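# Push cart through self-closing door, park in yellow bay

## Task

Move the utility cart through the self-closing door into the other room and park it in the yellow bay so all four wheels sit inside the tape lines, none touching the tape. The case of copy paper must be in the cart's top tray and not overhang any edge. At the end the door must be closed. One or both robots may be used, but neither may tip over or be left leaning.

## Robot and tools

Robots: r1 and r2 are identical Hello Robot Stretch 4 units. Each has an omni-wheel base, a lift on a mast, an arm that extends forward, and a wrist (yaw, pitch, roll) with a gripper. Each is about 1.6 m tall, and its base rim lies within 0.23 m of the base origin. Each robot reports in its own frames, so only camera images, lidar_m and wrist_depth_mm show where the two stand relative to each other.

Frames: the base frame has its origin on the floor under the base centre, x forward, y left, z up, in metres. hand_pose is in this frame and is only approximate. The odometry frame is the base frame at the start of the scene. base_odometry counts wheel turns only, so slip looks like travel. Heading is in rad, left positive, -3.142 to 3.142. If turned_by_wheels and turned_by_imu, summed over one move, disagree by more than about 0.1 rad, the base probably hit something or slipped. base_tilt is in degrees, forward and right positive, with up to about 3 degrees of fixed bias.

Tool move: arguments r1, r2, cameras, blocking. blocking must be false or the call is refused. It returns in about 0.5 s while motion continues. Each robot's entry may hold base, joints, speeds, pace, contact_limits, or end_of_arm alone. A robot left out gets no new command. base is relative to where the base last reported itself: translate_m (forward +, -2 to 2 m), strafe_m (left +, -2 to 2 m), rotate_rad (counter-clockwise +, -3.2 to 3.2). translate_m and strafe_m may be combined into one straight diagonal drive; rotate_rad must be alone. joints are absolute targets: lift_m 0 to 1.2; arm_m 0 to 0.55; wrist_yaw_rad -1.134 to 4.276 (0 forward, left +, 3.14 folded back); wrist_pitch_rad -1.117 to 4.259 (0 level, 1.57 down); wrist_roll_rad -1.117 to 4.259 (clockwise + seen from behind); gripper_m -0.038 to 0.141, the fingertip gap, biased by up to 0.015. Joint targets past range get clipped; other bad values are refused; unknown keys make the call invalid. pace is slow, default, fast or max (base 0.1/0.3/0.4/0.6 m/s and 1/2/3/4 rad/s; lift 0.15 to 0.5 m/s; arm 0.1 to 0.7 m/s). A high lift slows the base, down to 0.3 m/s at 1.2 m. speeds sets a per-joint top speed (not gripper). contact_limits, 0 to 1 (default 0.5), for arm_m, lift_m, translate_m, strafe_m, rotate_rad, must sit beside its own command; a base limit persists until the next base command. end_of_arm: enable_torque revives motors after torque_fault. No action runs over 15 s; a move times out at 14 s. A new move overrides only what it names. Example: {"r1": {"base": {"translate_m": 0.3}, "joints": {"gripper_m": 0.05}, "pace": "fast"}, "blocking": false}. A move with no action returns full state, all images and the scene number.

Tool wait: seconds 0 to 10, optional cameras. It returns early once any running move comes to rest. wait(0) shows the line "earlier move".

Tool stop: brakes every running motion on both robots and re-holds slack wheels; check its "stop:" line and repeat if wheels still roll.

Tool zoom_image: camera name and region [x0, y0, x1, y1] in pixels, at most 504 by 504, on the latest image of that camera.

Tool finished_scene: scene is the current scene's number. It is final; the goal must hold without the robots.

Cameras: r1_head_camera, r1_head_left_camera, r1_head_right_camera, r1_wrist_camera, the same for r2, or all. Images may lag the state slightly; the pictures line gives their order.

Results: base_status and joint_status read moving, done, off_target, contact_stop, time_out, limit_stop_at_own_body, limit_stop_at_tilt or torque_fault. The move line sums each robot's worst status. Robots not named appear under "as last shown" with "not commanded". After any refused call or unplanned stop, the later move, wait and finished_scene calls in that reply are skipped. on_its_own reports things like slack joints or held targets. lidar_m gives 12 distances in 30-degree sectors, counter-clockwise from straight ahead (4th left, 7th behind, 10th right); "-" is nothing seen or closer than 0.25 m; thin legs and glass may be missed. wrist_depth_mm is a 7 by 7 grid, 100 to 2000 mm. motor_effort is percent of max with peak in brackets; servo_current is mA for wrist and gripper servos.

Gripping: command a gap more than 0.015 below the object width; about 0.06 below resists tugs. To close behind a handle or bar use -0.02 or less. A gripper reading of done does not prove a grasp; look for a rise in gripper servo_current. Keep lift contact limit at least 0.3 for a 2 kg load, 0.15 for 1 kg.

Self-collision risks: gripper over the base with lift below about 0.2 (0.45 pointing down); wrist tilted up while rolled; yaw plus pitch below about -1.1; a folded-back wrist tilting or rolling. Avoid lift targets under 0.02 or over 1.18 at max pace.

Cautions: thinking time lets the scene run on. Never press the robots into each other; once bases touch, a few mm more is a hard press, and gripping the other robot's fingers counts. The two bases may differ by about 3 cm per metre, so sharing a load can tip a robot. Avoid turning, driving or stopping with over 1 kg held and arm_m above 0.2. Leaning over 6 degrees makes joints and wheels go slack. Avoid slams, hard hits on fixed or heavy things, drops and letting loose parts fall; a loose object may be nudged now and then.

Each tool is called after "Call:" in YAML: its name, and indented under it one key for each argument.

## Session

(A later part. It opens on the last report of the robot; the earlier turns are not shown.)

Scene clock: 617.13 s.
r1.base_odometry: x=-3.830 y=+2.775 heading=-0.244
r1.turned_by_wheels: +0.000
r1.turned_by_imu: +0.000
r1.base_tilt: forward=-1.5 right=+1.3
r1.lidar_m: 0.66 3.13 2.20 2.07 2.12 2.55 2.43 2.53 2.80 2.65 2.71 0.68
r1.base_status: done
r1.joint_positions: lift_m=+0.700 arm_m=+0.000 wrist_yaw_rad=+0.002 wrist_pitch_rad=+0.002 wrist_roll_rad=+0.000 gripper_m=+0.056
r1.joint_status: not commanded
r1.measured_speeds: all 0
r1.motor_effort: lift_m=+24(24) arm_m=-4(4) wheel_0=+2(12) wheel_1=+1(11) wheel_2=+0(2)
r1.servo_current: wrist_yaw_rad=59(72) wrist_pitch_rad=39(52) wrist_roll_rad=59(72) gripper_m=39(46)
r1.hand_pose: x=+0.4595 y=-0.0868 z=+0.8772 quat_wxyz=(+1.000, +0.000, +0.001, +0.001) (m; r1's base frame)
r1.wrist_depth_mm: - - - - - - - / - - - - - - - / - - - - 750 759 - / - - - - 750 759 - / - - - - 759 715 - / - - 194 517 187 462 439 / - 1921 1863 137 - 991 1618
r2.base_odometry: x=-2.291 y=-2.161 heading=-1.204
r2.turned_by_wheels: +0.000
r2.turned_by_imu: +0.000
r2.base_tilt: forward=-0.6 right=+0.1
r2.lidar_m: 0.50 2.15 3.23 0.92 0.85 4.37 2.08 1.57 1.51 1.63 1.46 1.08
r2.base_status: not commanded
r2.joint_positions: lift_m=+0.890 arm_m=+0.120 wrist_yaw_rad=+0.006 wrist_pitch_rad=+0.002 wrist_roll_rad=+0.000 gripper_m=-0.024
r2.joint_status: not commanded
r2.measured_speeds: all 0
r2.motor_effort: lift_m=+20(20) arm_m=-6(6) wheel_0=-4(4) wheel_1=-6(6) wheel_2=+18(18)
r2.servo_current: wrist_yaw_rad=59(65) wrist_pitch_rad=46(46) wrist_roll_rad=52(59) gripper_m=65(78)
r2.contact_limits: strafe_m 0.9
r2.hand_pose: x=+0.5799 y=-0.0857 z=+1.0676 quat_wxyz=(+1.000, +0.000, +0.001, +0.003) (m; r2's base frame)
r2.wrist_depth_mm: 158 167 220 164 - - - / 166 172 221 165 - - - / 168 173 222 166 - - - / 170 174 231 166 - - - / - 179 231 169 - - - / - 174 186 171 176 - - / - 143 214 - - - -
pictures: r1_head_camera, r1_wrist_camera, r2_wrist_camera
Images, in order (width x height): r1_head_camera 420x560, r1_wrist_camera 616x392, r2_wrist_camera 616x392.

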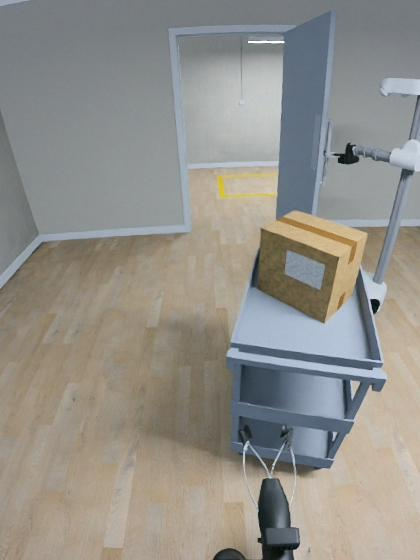

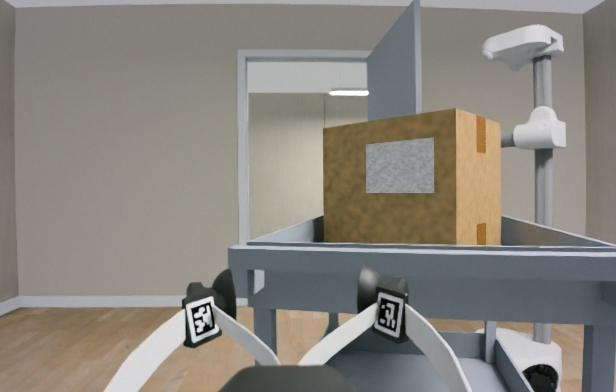

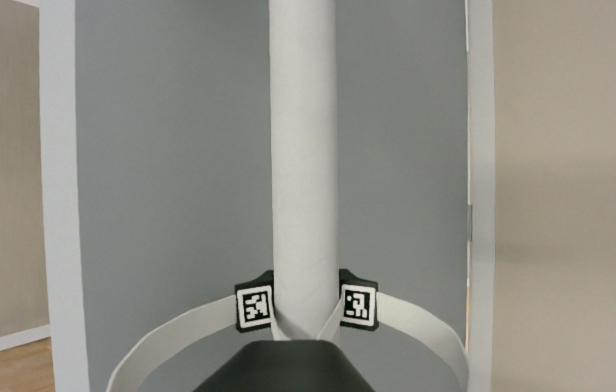

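Call:
move:
  blocking: false
  r1: {"base":{"rotate_rad":-0.2},"joints":{"wrist_roll_rad":1.57,"gripper_m":0.12,"lift_m":0.668}}

Call:
wait:
  seconds: 3

Call:
move:
  blocking: false
  r1: {"base":{"rotate_rad":0.0}}
  cameras: ["r1_head_camera","r1_wrist_camera"]

Scene clock: 647.57 s.
move: r1 moving
r1.base_odometry: x=-3.830 y=+2.775 heading=-0.427
r1.turned_by_wheels: -0.183
r1.turned_by_imu: -0.184
r1.base_tilt: forward=-1.6 right=+1.3
r1.lidar_m: 0.65 3.37 2.39 2.09 2.05 2.51 2.43 2.46 2.92 2.62 2.63 0.68
r1.base_status: rotate_rad moving
r1.joint_positions: lift_m=+0.672 arm_m=+0.000 wrist_yaw_rad=+0.002 wrist_pitch_rad=+0.002 wrist_roll_rad=+0.580 gripper_m=+0.075
r1.joint_status: lift_m moving; wrist_roll_rad moving; gripper_m moving
r1.measured_speeds: translate_m=+0.000 strafe_m=-0.001 rotate_rad=-0.298 lift_m=-0.050 arm_m=+0.000 wrist_yaw_rad=+0.000 wrist_pitch_rad=+0.000 wrist_roll_rad=+1.818
r1.motor_effort: lift_m=+12(23) arm_m=-4(4) wheel_0=+2(7) wheel_1=+1(7) wheel_2=+1(6)
r1.servo_current: wrist_yaw_rad=39(72) wrist_pitch_rad=46(46) wrist_roll_rad=78(130) gripper_m=85(85)
r1.hand_pose: x=+0.4595 y=-0.0868 z=+0.8495 quat_wxyz=(+0.958, +0.286, +0.001, +0.001) (m; r1's base frame)
r1.wrist_depth_mm: - - - - - - - / - - - - - - - / - - - 768 - - - / - - 854 750 500 - - / - - - 504 1118 1756 1756 / - - 193 1138 188 - 1336 / - - 517 142 - - -
r2: as last shown
r2.lidar_m: 0.50 2.16 3.22 0.91 0.85 4.36 2.09 1.54 1.48 1.61 1.47 1.06
r2.motor_effort: lift_m=+20(20) arm_m=-6(6) wheel_0=-3(4) wheel_1=-6(6) wheel_2=+18(18)
r2.servo_current: wrist_yaw_rad=59(65) wrist_pitch_rad=46(46) wrist_roll_rad=33(59) gripper_m=65(72)
r2.contact_limits: strafe_m 0.9
r2.wrist_depth_mm: 158 167 220 164 - - - / 166 172 221 165 - - - / 168 173 222 166 - - - / 170 174 232 167 - - - / - 179 231 169 - - - / - 174 186 170 176 - - / - 143 215 - - - -
pictures: none

Scene clock: 648.63 s.
earlier move: r1 done
r1.base_odometry: x=-3.830 y=+2.775 heading=-0.444
r1.turned_by_wheels: -0.017
r1.turned_by_imu: -0.017
r1.base_tilt: forward=-1.6 right=+1.2
r1.lidar_m: 0.66 3.34 2.38 2.09 2.06 2.48 2.44 2.44 2.89 2.63 2.62 0.70
r1.base_status: done
r1.joint_positions: lift_m=+0.669 arm_m=+0.000 wrist_yaw_rad=+0.002 wrist_pitch_rad=+0.002 wrist_roll_rad=+1.568 gripper_m=+0.120
r1.joint_status: all done
r1.measured_speeds: all 0
r1.motor_effort: lift_m=+12(23) arm_m=-4(4) wheel_0=+3(7) wheel_1=+0(7) wheel_2=+0(6)
r1.servo_current: wrist_yaw_rad=65(72) wrist_pitch_rad=46(52) wrist_roll_rad=39(130) gripper_m=39(91)
r1.hand_pose: x=+0.4595 y=-0.0868 z=+0.8461 quat_wxyz=(+0.708, +0.706, +0.001, +0.000) (m; r1's base frame)
r1.wrist_depth_mm: - - - - - 1661 1182 / - - - 512 1921 512 512 / - - - 512 - - 512 / - - 759 508 - - 512 / - - 798 508 - - 512 / - - 842 449 195 213 517 / - - - 144 - - -
r2.base_odometry: x=-2.291 y=-2.161 heading=-1.204
r2.turned_by_wheels: +0.000
r2.turned_by_imu: +0.000
r2.base_tilt: forward=-0.6 right=+0.1
r2.lidar_m: 0.49 2.15 3.23 0.90 0.86 4.38 2.09 1.56 1.51 1.62 1.47 1.07
r2.base_status: not commanded
r2.joint_positions: lift_m=+0.890 arm_m=+0.120 wrist_yaw_rad=+0.006 wrist_pitch_rad=+0.002 wrist_roll_rad=+0.000 gripper_m=-0.024
r2.joint_status: not commanded
r2.measured_speeds: all 0
r2.motor_effort: lift_m=+20(20) arm_m=-6(6) wheel_0=-3(4) wheel_1=-6(6) wheel_2=+18(18)
r2.servo_current: wrist_yaw_rad=52(65) wrist_pitch_rad=39(46) wrist_roll_rad=46(59) gripper_m=72(72)
r2.contact_limits: strafe_m 0.9
r2.hand_pose: x=+0.5799 y=-0.0857 z=+1.0676 quat_wxyz=(+1.000, +0.000, +0.001, +0.003) (m; r2's base frame)
r2.wrist_depth_mm: 159 167 220 164 - - - / 166 173 221 165 - - - / 168 173 224 167 - - - / 170 174 231 166 - - - / - 180 231 169 - - - / - 174 186 170 176 - - / - 143 214 - - - -
wait: 1.07 of 3 s (r1 has come to rest)
pictures: none

Scene clock: 648.97 s.
move: r1 done
r1.base_odometry: x=-3.830 y=+2.775 heading=-0.444
r1.turned_by_wheels: +0.000
r1.turned_by_imu: +0.000
r1.base_tilt: forward=-1.6 right=+1.2
r1.lidar_m: 0.66 3.34 2.36 2.09 2.09 2.48 2.45 2.44 2.91 2.63 2.64 0.66
r1.base_status: done
r1.joint_positions: lift_m=+0.669 arm_m=+0.000 wrist_yaw_rad=+0.002 wrist_pitch_rad=+0.002 wrist_roll_rad=+1.568 gripper_m=+0.120
r1.joint_status: not commanded
r1.measured_speeds: all 0
r1.motor_effort: lift_m=+12(13) arm_m=-4(4) wheel_0=+0(2) wheel_1=+0(1) wheel_2=+0(0)
r1.servo_current: wrist_yaw_rad=59(65) wrist_pitch_rad=39(46) wrist_roll_rad=52(52) gripper_m=46(46)
r1.hand_pose: x=+0.4595 y=-0.0868 z=+0.8461 quat_wxyz=(+0.708, +0.706, +0.001, +0.000) (m; r1's base frame)
r1.wrist_depth_mm: - - - - - 1661 1182 / - - - 504 1921 512 512 / - - - 508 - - 508 / - - 741 508 - - 512 / - - 788 508 - - 517 / - - 842 449 195 212 517 / - - - 145 - - -
r2: as last shown
r2.lidar_m: 0.50 2.14 3.22 0.93 0.84 4.38 2.09 1.55 1.52 1.63 1.47 1.05
r2.motor_effort: lift_m=+20(20) arm_m=-5(6) wheel_0=-4(4) wheel_1=-6(6) wheel_2=+18(18)
r2.servo_current: wrist_yaw_rad=46(59) wrist_pitch_rad=39(46) wrist_roll_rad=33(52) gripper_m=72(78)
r2.contact_limits: strafe_m 0.9
r2.wrist_depth_mm: 158 167 220 164 - - - / 166 173 222 165 - - - / 168 173 222 167 - - - / 170 174 231 167 - - - / - 179 232 169 - - - / - 174 186 171 176 - - / - 143 213 - - - -
pictures: r1_head_camera, r1_wrist_camera
Images, in order (width x height): r1_head_camera 420x560, r1_wrist_camera 616x392.

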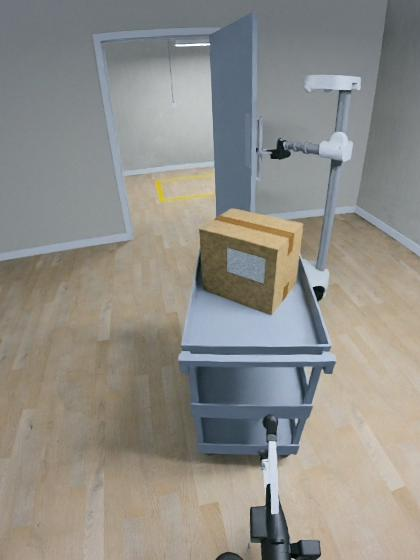

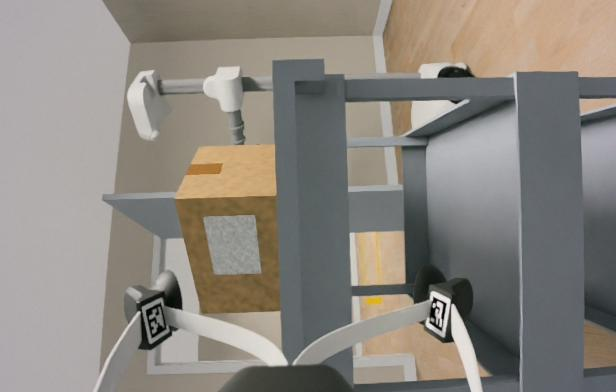

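Call:
move:
  blocking: false
  r1: {"base":{"translate_m":0.22},"joints":{"lift_m":0.678},"pace":"slow"}

Call:
wait:
  seconds: 4

Call:
move:
  blocking: false
  r1: {"joints":{"arm_m":0.01}}
  cameras: ["r1_head_camera","r1_wrist_camera"]

Scene clock: 674.60 s.
move: r1 moving
r1.base_odometry: x=-3.819 y=+2.769 heading=-0.443
r1.turned_by_wheels: +0.000
r1.turned_by_imu: +0.000
r1.base_tilt: forward=-1.6 right=+1.3
r1.lidar_m: 0.64 3.34 2.41 2.09 2.06 2.45 2.46 2.47 2.90 2.63 2.63 0.68
r1.base_status: translate_m moving
r1.joint_positions: lift_m=+0.677 arm_m=+0.000 wrist_yaw_rad=+0.002 wrist_pitch_rad=+0.002 wrist_roll_rad=+1.568 gripper_m=+0.120
r1.joint_status: lift_m moving
r1.measured_speeds: translate_m=+0.048 strafe_m=+0.000 rotate_rad=-0.002 lift_m=+0.000 arm_m=+0.000 wrist_yaw_rad=+0.000 wrist_pitch_rad=+0.000 wrist_roll_rad=+0.000
r1.motor_effort: lift_m=+27(27) arm_m=-4(4) wheel_0=+6(7) wheel_1=+5(6) wheel_2=-4(7)
r1.servo_current: wrist_yaw_rad=46(59) wrist_pitch_rad=39(46) wrist_roll_rad=52(65) gripper_m=46(46)
r1.hand_pose: x=+0.4595 y=-0.0868 z=+0.8551 quat_wxyz=(+0.708, +0.706, +0.001, +0.000) (m; r1's base frame)
r1.wrist_depth_mm: - - - - - 1661 1205 / - - - 492 1921 517 504 / - - - 496 - - 500 / - - 732 707 - - 504 / - - 778 500 - - 504 / - - 831 492 198 196 504 / - - - 144 - - 508
r2: as last shown
r2.base_tilt: forward=-0.6 right=+0.0
r2.lidar_m: 0.51 2.16 3.23 0.93 0.85 4.33 2.07 1.58 1.50 1.61 1.48 1.10
r2.servo_current: wrist_yaw_rad=39(65) wrist_pitch_rad=46(46) wrist_roll_rad=46(59) gripper_m=65(78)
r2.contact_limits: strafe_m 0.9
r2.wrist_depth_mm: 158 167 220 163 - - - / 166 173 221 165 - - - / 168 173 222 166 - - - / 170 174 232 167 - - - / - 179 232 169 - - - / - 174 186 171 176 - - / - 144 214 - - - -
pictures: none

Scene clock: 677.57 s.
earlier move: r1 done
r1.base_odometry: x=-3.631 y=+2.680 heading=-0.443
r1.turned_by_wheels: +0.000
r1.turned_by_imu: +0.000
r1.base_tilt: forward=-1.6 right=+1.2
r1.lidar_m: 0.44 0.48 2.45 2.15 2.11 2.52 2.65 2.66 2.96 2.59 2.57 0.45
r1.base_status: done
r1.joint_positions: lift_m=+0.677 arm_m=+0.000 wrist_yaw_rad=+0.002 wrist_pitch_rad=+0.002 wrist_roll_rad=+1.568 gripper_m=+0.120
r1.joint_status: all done
r1.measured_speeds: all 0
r1.motor_effort: lift_m=+25(27) arm_m=-4(4) wheel_0=+4(7) wheel_1=+3(8) wheel_2=-1(7)
r1.servo_current: wrist_yaw_rad=52(72) wrist_pitch_rad=39(52) wrist_roll_rad=59(65) gripper_m=46(52)
r1.hand_pose: x=+0.4595 y=-0.0868 z=+0.8551 quat_wxyz=(+0.708, +0.706, +0.001, +0.000) (m; r1's base frame)
r1.wrist_depth_mm: - - - - 294 314 312 / - - 1708 - 1708 1499 - / - - 647 228 289 - - / - - 517 229 289 - - / - - 559 229 291 - - / - - 603 229 192 196 - / - - - 144 291 - -
r2.base_odometry: x=-2.291 y=-2.161 heading=-1.204
r2.turned_by_wheels: +0.000
r2.turned_by_imu: +0.000
r2.base_tilt: forward=-0.6 right=+0.1
r2.lidar_m: 0.50 2.15 3.22 0.91 0.85 4.38 2.09 1.56 1.51 1.59 1.47 1.05
r2.base_status: not commanded
r2.joint_positions: lift_m=+0.890 arm_m=+0.120 wrist_yaw_rad=+0.006 wrist_pitch_rad=+0.002 wrist_roll_rad=+0.000 gripper_m=-0.024
r2.joint_status: not commanded
r2.measured_speeds: all 0
r2.motor_effort: lift_m=+20(20) arm_m=-6(6) wheel_0=-4(4) wheel_1=-6(6) wheel_2=+18(18)
r2.servo_current: wrist_yaw_rad=39(65) wrist_pitch_rad=39(46) wrist_roll_rad=33(65) gripper_m=72(78)
r2.contact_limits: strafe_m 0.9
r2.hand_pose: x=+0.5799 y=-0.0857 z=+1.0676 quat_wxyz=(+1.000, +0.000, +0.001, +0.003) (m; r2's base frame)
r2.wrist_depth_mm: 158 167 220 164 - - - / 166 173 222 165 - - - / 168 173 223 167 - - - / 170 174 232 167 - - - / - 180 233 169 - - - / - 173 187 171 176 - - / - 143 213 - - - -
wait: 2.97 of 4 s (r1 has come to rest)
pictures: none

Scene clock: 678.07 s.
move: r1 moving
r1.base_odometry: x=-3.631 y=+2.680 heading=-0.443
r1.turned_by_wheels: +0.000
r1.turned_by_imu: +0.000
r1.base_tilt: forward=-1.6 right=+1.3
r1.lidar_m: 0.45 0.48 2.44 2.13 2.13 2.54 2.65 2.66 2.97 2.57 2.58 0.45
r1.base_status: not commanded
r1.joint_positions: lift_m=+0.677 arm_m=+0.010 wrist_yaw_rad=+0.002 wrist_pitch_rad=+0.002 wrist_roll_rad=+1.568 gripper_m=+0.120
r1.joint_status: arm_m moving
r1.measured_speeds: all 0
r1.motor_effort: lift_m=+25(25) arm_m=+4(7) wheel_0=+3(4) wheel_1=+3(3) wheel_2=-1(1)
r1.servo_current: wrist_yaw_rad=52(59) wrist_pitch_rad=39(46) wrist_roll_rad=59(59) gripper_m=39(46)
r1.hand_pose: x=+0.4694 y=-0.0868 z=+0.8551 quat_wxyz=(+0.708, +0.706, +0.001, +0.000) (m; r1's base frame)
r1.wrist_depth_mm: - - - - 281 1537 1138 / - - - - 277 1499 - / - - 609 216 278 - - / - 525 508 217 278 - - / - - 544 - 279 - - / - - 603 219 193 197 - / - - - 144 281 - -
r2: as last shown
r2.lidar_m: 0.48 2.15 3.22 0.89 0.83 4.36 2.07 1.56 1.50 1.61 1.45 1.04
r2.motor_effort: lift_m=+20(20) arm_m=-5(6) wheel_0=-3(4) wheel_1=-6(7) wheel_2=+18(18)
r2.servo_current: wrist_yaw_rad=52(65) wrist_pitch_rad=46(46) wrist_roll_rad=59(65) gripper_m=72(78)
r2.contact_limits: strafe_m 0.9
r2.wrist_depth_mm: 159 167 221 164 - - - / 166 173 221 165 - - - / 168 173 223 167 - - - / 170 174 232 167 - - - / - 179 233 169 - - - / - 174 186 171 176 - - / - 143 213 - - - -
pictures: r1_head_camera, r1_wrist_camera
Images, in order (width x height): r1_head_camera 420x560, r1_wrist_camera 616x392.

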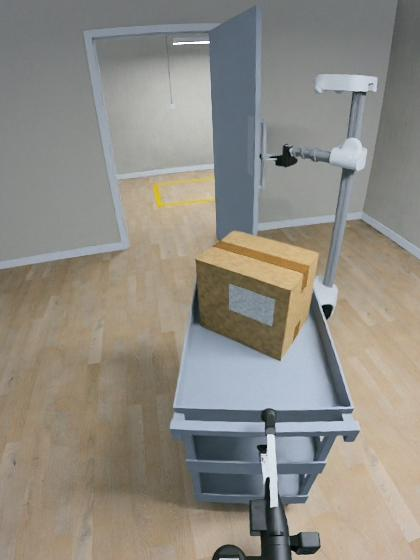

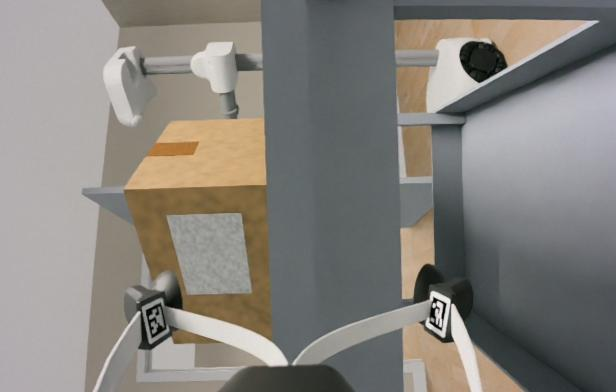

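Call:
move:
  blocking: false
  r1: {"joints":{"arm_m":0.042},"contact_limits":{"arm_m":0.1}}

Call:
wait:
  seconds: 2

Call:
move:
  blocking: false
  r1: {"joints":{"gripper_m":0.0}}
  cameras: ["r1_wrist_camera"]

Call:
wait:
  seconds: 2.5
  cameras: ["r1_head_camera","r1_wrist_camera"]

Scene clock: 685.90 s.
earlier move: r1 done
move: r1 moving
r1.base_odometry: x=-3.631 y=+2.680 heading=-0.443
r1.turned_by_wheels: +0.000
r1.turned_by_imu: +0.000
r1.base_tilt: forward=-1.6 right=+1.2
r1.lidar_m: 0.41 0.48 2.46 2.13 2.13 2.54 2.65 2.65 2.98 2.57 2.58 0.47
r1.base_status: not commanded
r1.joint_positions: lift_m=+0.677 arm_m=+0.041 wrist_yaw_rad=+0.002 wrist_pitch_rad=+0.002 wrist_roll_rad=+1.568 gripper_m=+0.120
r1.joint_status: arm_m moving
r1.measured_speeds: translate_m=+0.000 strafe_m=+0.000 rotate_rad=+0.000 lift_m=+0.000 arm_m=+0.032 wrist_yaw_rad=+0.000 wrist_pitch_rad=+0.000 wrist_roll_rad=+0.000
r1.motor_effort: lift_m=+25(25) arm_m=+9(9) wheel_0=+4(4) wheel_1=+3(3) wheel_2=-1(1)
r1.servo_current: wrist_yaw_rad=39(72) wrist_pitch_rad=39(46) wrist_roll_rad=52(65) gripper_m=39(46)
r1.contact_limits: arm_m 0.1
r1.hand_pose: x=+0.5006 y=-0.0868 z=+0.8551 quat_wxyz=(+0.708, +0.706, +0.001, +0.000) (m; r1's base frame)
r1.wrist_depth_mm: - - - 243 245 1576 1205 / - - - 244 245 1499 - / - - 564 244 245 - - / - 484 480 245 247 - - / - - 517 248 249 - - / - - 564 188 210 197 - / - - - 144 249 - -
r2: as last shown
r2.lidar_m: 0.50 2.13 3.24 0.88 0.83 4.37 2.08 1.57 1.51 1.61 1.45 1.06
r2.motor_effort: lift_m=+20(20) arm_m=-6(6) wheel_0=-3(4) wheel_1=-6(6) wheel_2=+18(18)
r2.servo_current: wrist_yaw_rad=52(59) wrist_pitch_rad=39(46) wrist_roll_rad=39(59) gripper_m=65(72)
r2.contact_limits: strafe_m 0.9
r2.wrist_depth_mm: 158 167 220 164 - - - / 166 172 221 165 - - - / 168 173 222 166 - - - / 170 174 231 166 - - - / - 180 232 169 - - - / - 174 186 171 176 - - / - 143 214 - - - -
pictures: none

Scene clock: 686.27 s.
earlier move: r1 done
r1.base_odometry: x=-3.631 y=+2.680 heading=-0.443
r1.turned_by_wheels: +0.000
r1.turned_by_imu: +0.000
r1.base_tilt: forward=-1.6 right=+1.2
r1.lidar_m: 0.45 0.48 2.47 2.11 2.15 2.55 2.65 2.66 2.96 2.57 2.56 0.45
r1.base_status: not commanded
r1.joint_positions: lift_m=+0.677 arm_m=+0.042 wrist_yaw_rad=+0.002 wrist_pitch_rad=+0.002 wrist_roll_rad=+1.568 gripper_m=+0.120
r1.joint_status: all done
r1.measured_speeds: all 0
r1.motor_effort: lift_m=+25(25) arm_m=+5(9) wheel_0=+4(4) wheel_1=+3(3) wheel_2=-1(1)
r1.servo_current: wrist_yaw_rad=33(72) wrist_pitch_rad=46(46) wrist_roll_rad=46(65) gripper_m=39(46)
r1.contact_limits: arm_m 0.1
r1.hand_pose: x=+0.5014 y=-0.0868 z=+0.8551 quat_wxyz=(+0.708, +0.706, +0.001, +0.000) (m; r1's base frame)
r1.wrist_depth_mm: - - - 236 238 1499 - / - - 1661 237 239 1464 - / - - 530 239 240 - - / - 480 473 241 243 - - / - - 525 184 245 - - / - - 569 185 211 196 - / - - - 144 248 - -
r2.base_odometry: x=-2.291 y=-2.161 heading=-1.204
r2.turned_by_wheels: +0.000
r2.turned_by_imu: +0.000
r2.base_tilt: forward=-0.6 right=+0.1
r2.lidar_m: 0.51 2.14 3.23 0.91 0.86 4.37 2.09 1.57 1.51 1.62 1.47 1.07
r2.base_status: not commanded
r2.joint_positions: lift_m=+0.890 arm_m=+0.120 wrist_yaw_rad=+0.006 wrist_pitch_rad=+0.002 wrist_roll_rad=+0.000 gripper_m=-0.024
r2.joint_status: not commanded
r2.measured_speeds: all 0
r2.motor_effort: lift_m=+20(20) arm_m=-6(6) wheel_0=-3(4) wheel_1=-6(6) wheel_2=+18(18)
r2.servo_current: wrist_yaw_rad=52(59) wrist_pitch_rad=39(46) wrist_roll_rad=33(59) gripper_m=65(78)
r2.contact_limits: strafe_m 0.9
r2.hand_pose: x=+0.5799 y=-0.0857 z=+1.0676 quat_wxyz=(+1.000, +0.000, +0.001, +0.003) (m; r2's base frame)
r2.wrist_depth_mm: 158 167 220 164 - - - / 166 173 221 165 - - - / 168 173 222 167 - - - / 170 174 232 167 - - - / - 179 232 169 - - - / - 173 186 171 176 - - / - 143 214 - - - -
wait: 0.37 of 2 s (r1 has come to rest)
pictures: none

Scene clock: 686.77 s.
move: r1 moving
r1.base_odometry: x=-3.631 y=+2.680 heading=-0.443
r1.turned_by_wheels: +0.000
r1.turned_by_imu: +0.000
r1.base_tilt: forward=-1.6 right=+1.3
r1.lidar_m: 0.45 0.49 2.42 2.13 2.14 2.55 2.66 2.66 2.96 2.56 2.58 0.45
r1.base_status: not commanded
r1.joint_positions: lift_m=+0.677 arm_m=+0.042 wrist_yaw_rad=+0.002 wrist_pitch_rad=+0.002 wrist_roll_rad=+1.568 gripper_m=+0.106
r1.joint_status: gripper_m moving
r1.measured_speeds: all 0
r1.motor_effort: lift_m=+25(25) arm_m=+5(5) wheel_0=+4(4) wheel_1=+3(3) wheel_2=-1(1)
r1.servo_current: wrist_yaw_rad=39(59) wrist_pitch_rad=33(52) wrist_roll_rad=39(65) gripper_m=85(85)
r1.contact_limits: arm_m 0.1
r1.hand_pose: x=+0.5014 y=-0.0868 z=+0.8551 quat_wxyz=(+0.708, +0.706, +0.001, +0.000) (m; r1's base frame)
r1.wrist_depth_mm: - - - 236 237 1464 - / - - 1661 238 239 1499 - / - - 525 240 240 - - / - 480 473 241 242 - - / - - 525 183 245 - - / - - 559 184 198 - - / - - - 141 246 1808 -
r2: as last shown
r2.base_tilt: forward=-0.6 right=+0.0
r2.lidar_m: 0.50 2.15 3.20 0.91 0.84 4.36 2.09 1.56 1.51 1.60 1.49 1.08
r2.motor_effort: lift_m=+20(20) arm_m=-5(6) wheel_0=-4(4) wheel_1=-6(6) wheel_2=+18(18)
r2.servo_current: wrist_yaw_rad=46(52) wrist_pitch_rad=46(46) wrist_roll_rad=52(52) gripper_m=65(78)
r2.contact_limits: strafe_m 0.9
r2.wrist_depth_mm: 159 167 221 164 - - - / 166 173 222 165 - - - / 168 173 223 166 - - - / 170 173 232 167 - - - / - 179 233 169 - - - / - 173 187 170 176 - - / - 143 213 - - - -
pictures: r1_wrist_camera
Images, in order (width x height): r1_wrist_camera 616x392.

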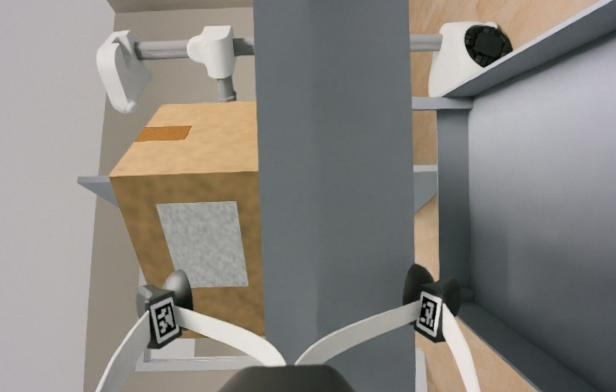

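Scene clock: 688.30 s.
earlier move: r1 done
r1.base_odometry: x=-3.631 y=+2.680 heading=-0.443
r1.turned_by_wheels: +0.000
r1.turned_by_imu: +0.000
r1.base_tilt: forward=-1.6 right=+1.3
r1.lidar_m: 0.45 0.48 2.47 2.14 2.14 2.56 2.64 2.66 2.98 2.59 2.58 0.50
r1.base_status: not commanded
r1.joint_positions: lift_m=+0.678 arm_m=+0.042 wrist_yaw_rad=+0.002 wrist_pitch_rad=+0.002 wrist_roll_rad=+1.568 gripper_m=+0.001
r1.joint_status: all done
r1.measured_speeds: all 0
r1.motor_effort: lift_m=+24(25) arm_m=+4(5) wheel_0=+4(4) wheel_1=+3(3) wheel_2=-1(1)
r1.servo_current: wrist_yaw_rad=59(72) wrist_pitch_rad=46(52) wrist_roll_rad=72(72) gripper_m=52(137)
r1.contact_limits: arm_m 0.1
r1.hand_pose: x=+0.5014 y=-0.0868 z=+0.8552 quat_wxyz=(+0.708, +0.706, +0.001, +0.000) (m; r1's base frame)
r1.wrist_depth_mm: - - - 235 236 1464 1255 / - - - 236 237 1464 - / - - 530 237 239 - - / - 480 480 240 241 - - / - - 530 182 242 - - / - - 193 190 186 - - / - - - 144 247 126 -
r2.base_odometry: x=-2.291 y=-2.161 heading=-1.204
r2.turned_by_wheels: +0.000
r2.turned_by_imu: +0.000
r2.base_tilt: forward=-0.6 right=+0.1
r2.lidar_m: 0.51 2.16 3.23 0.91 0.85 4.38 2.08 1.58 1.51 1.61 1.45 1.08
r2.base_status: not commanded
r2.joint_positions: lift_m=+0.890 arm_m=+0.120 wrist_yaw_rad=+0.006 wrist_pitch_rad=+0.002 wrist_roll_rad=+0.000 gripper_m=-0.024
r2.joint_status: not commanded
r2.measured_speeds: all 0
r2.motor_effort: lift_m=+20(20) arm_m=-6(6) wheel_0=-4(4) wheel_1=-6(6) wheel_2=+18(18)
r2.servo_current: wrist_yaw_rad=52(65) wrist_pitch_rad=46(46) wrist_roll_rad=52(59) gripper_m=72(78)
r2.contact_limits: strafe_m 0.9
r2.hand_pose: x=+0.5799 y=-0.0857 z=+1.0676 quat_wxyz=(+1.000, +0.000, +0.001, +0.003) (m; r2's base frame)
r2.wrist_depth_mm: 158 167 221 164 - - - / 166 172 222 164 - - - / 168 173 222 166 - - - / 170 174 231 166 - - - / - 179 231 169 - - - / - 174 187 171 176 - - / - 143 213 - - - -
wait: 1.53 of 2.5 s (r1 has come to rest)
pictures: r1_head_camera, r1_wrist_camera
Images, in order (width x height): r1_head_camera 420x560, r1_wrist_camera 616x392.

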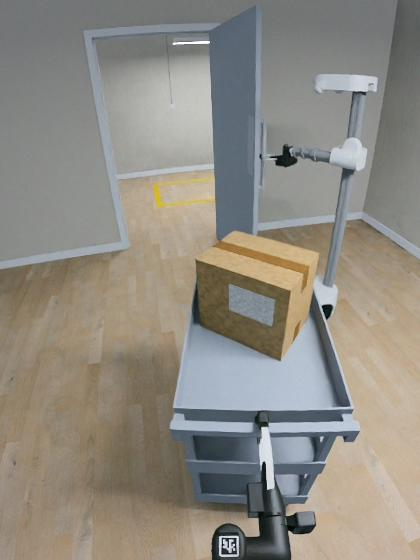

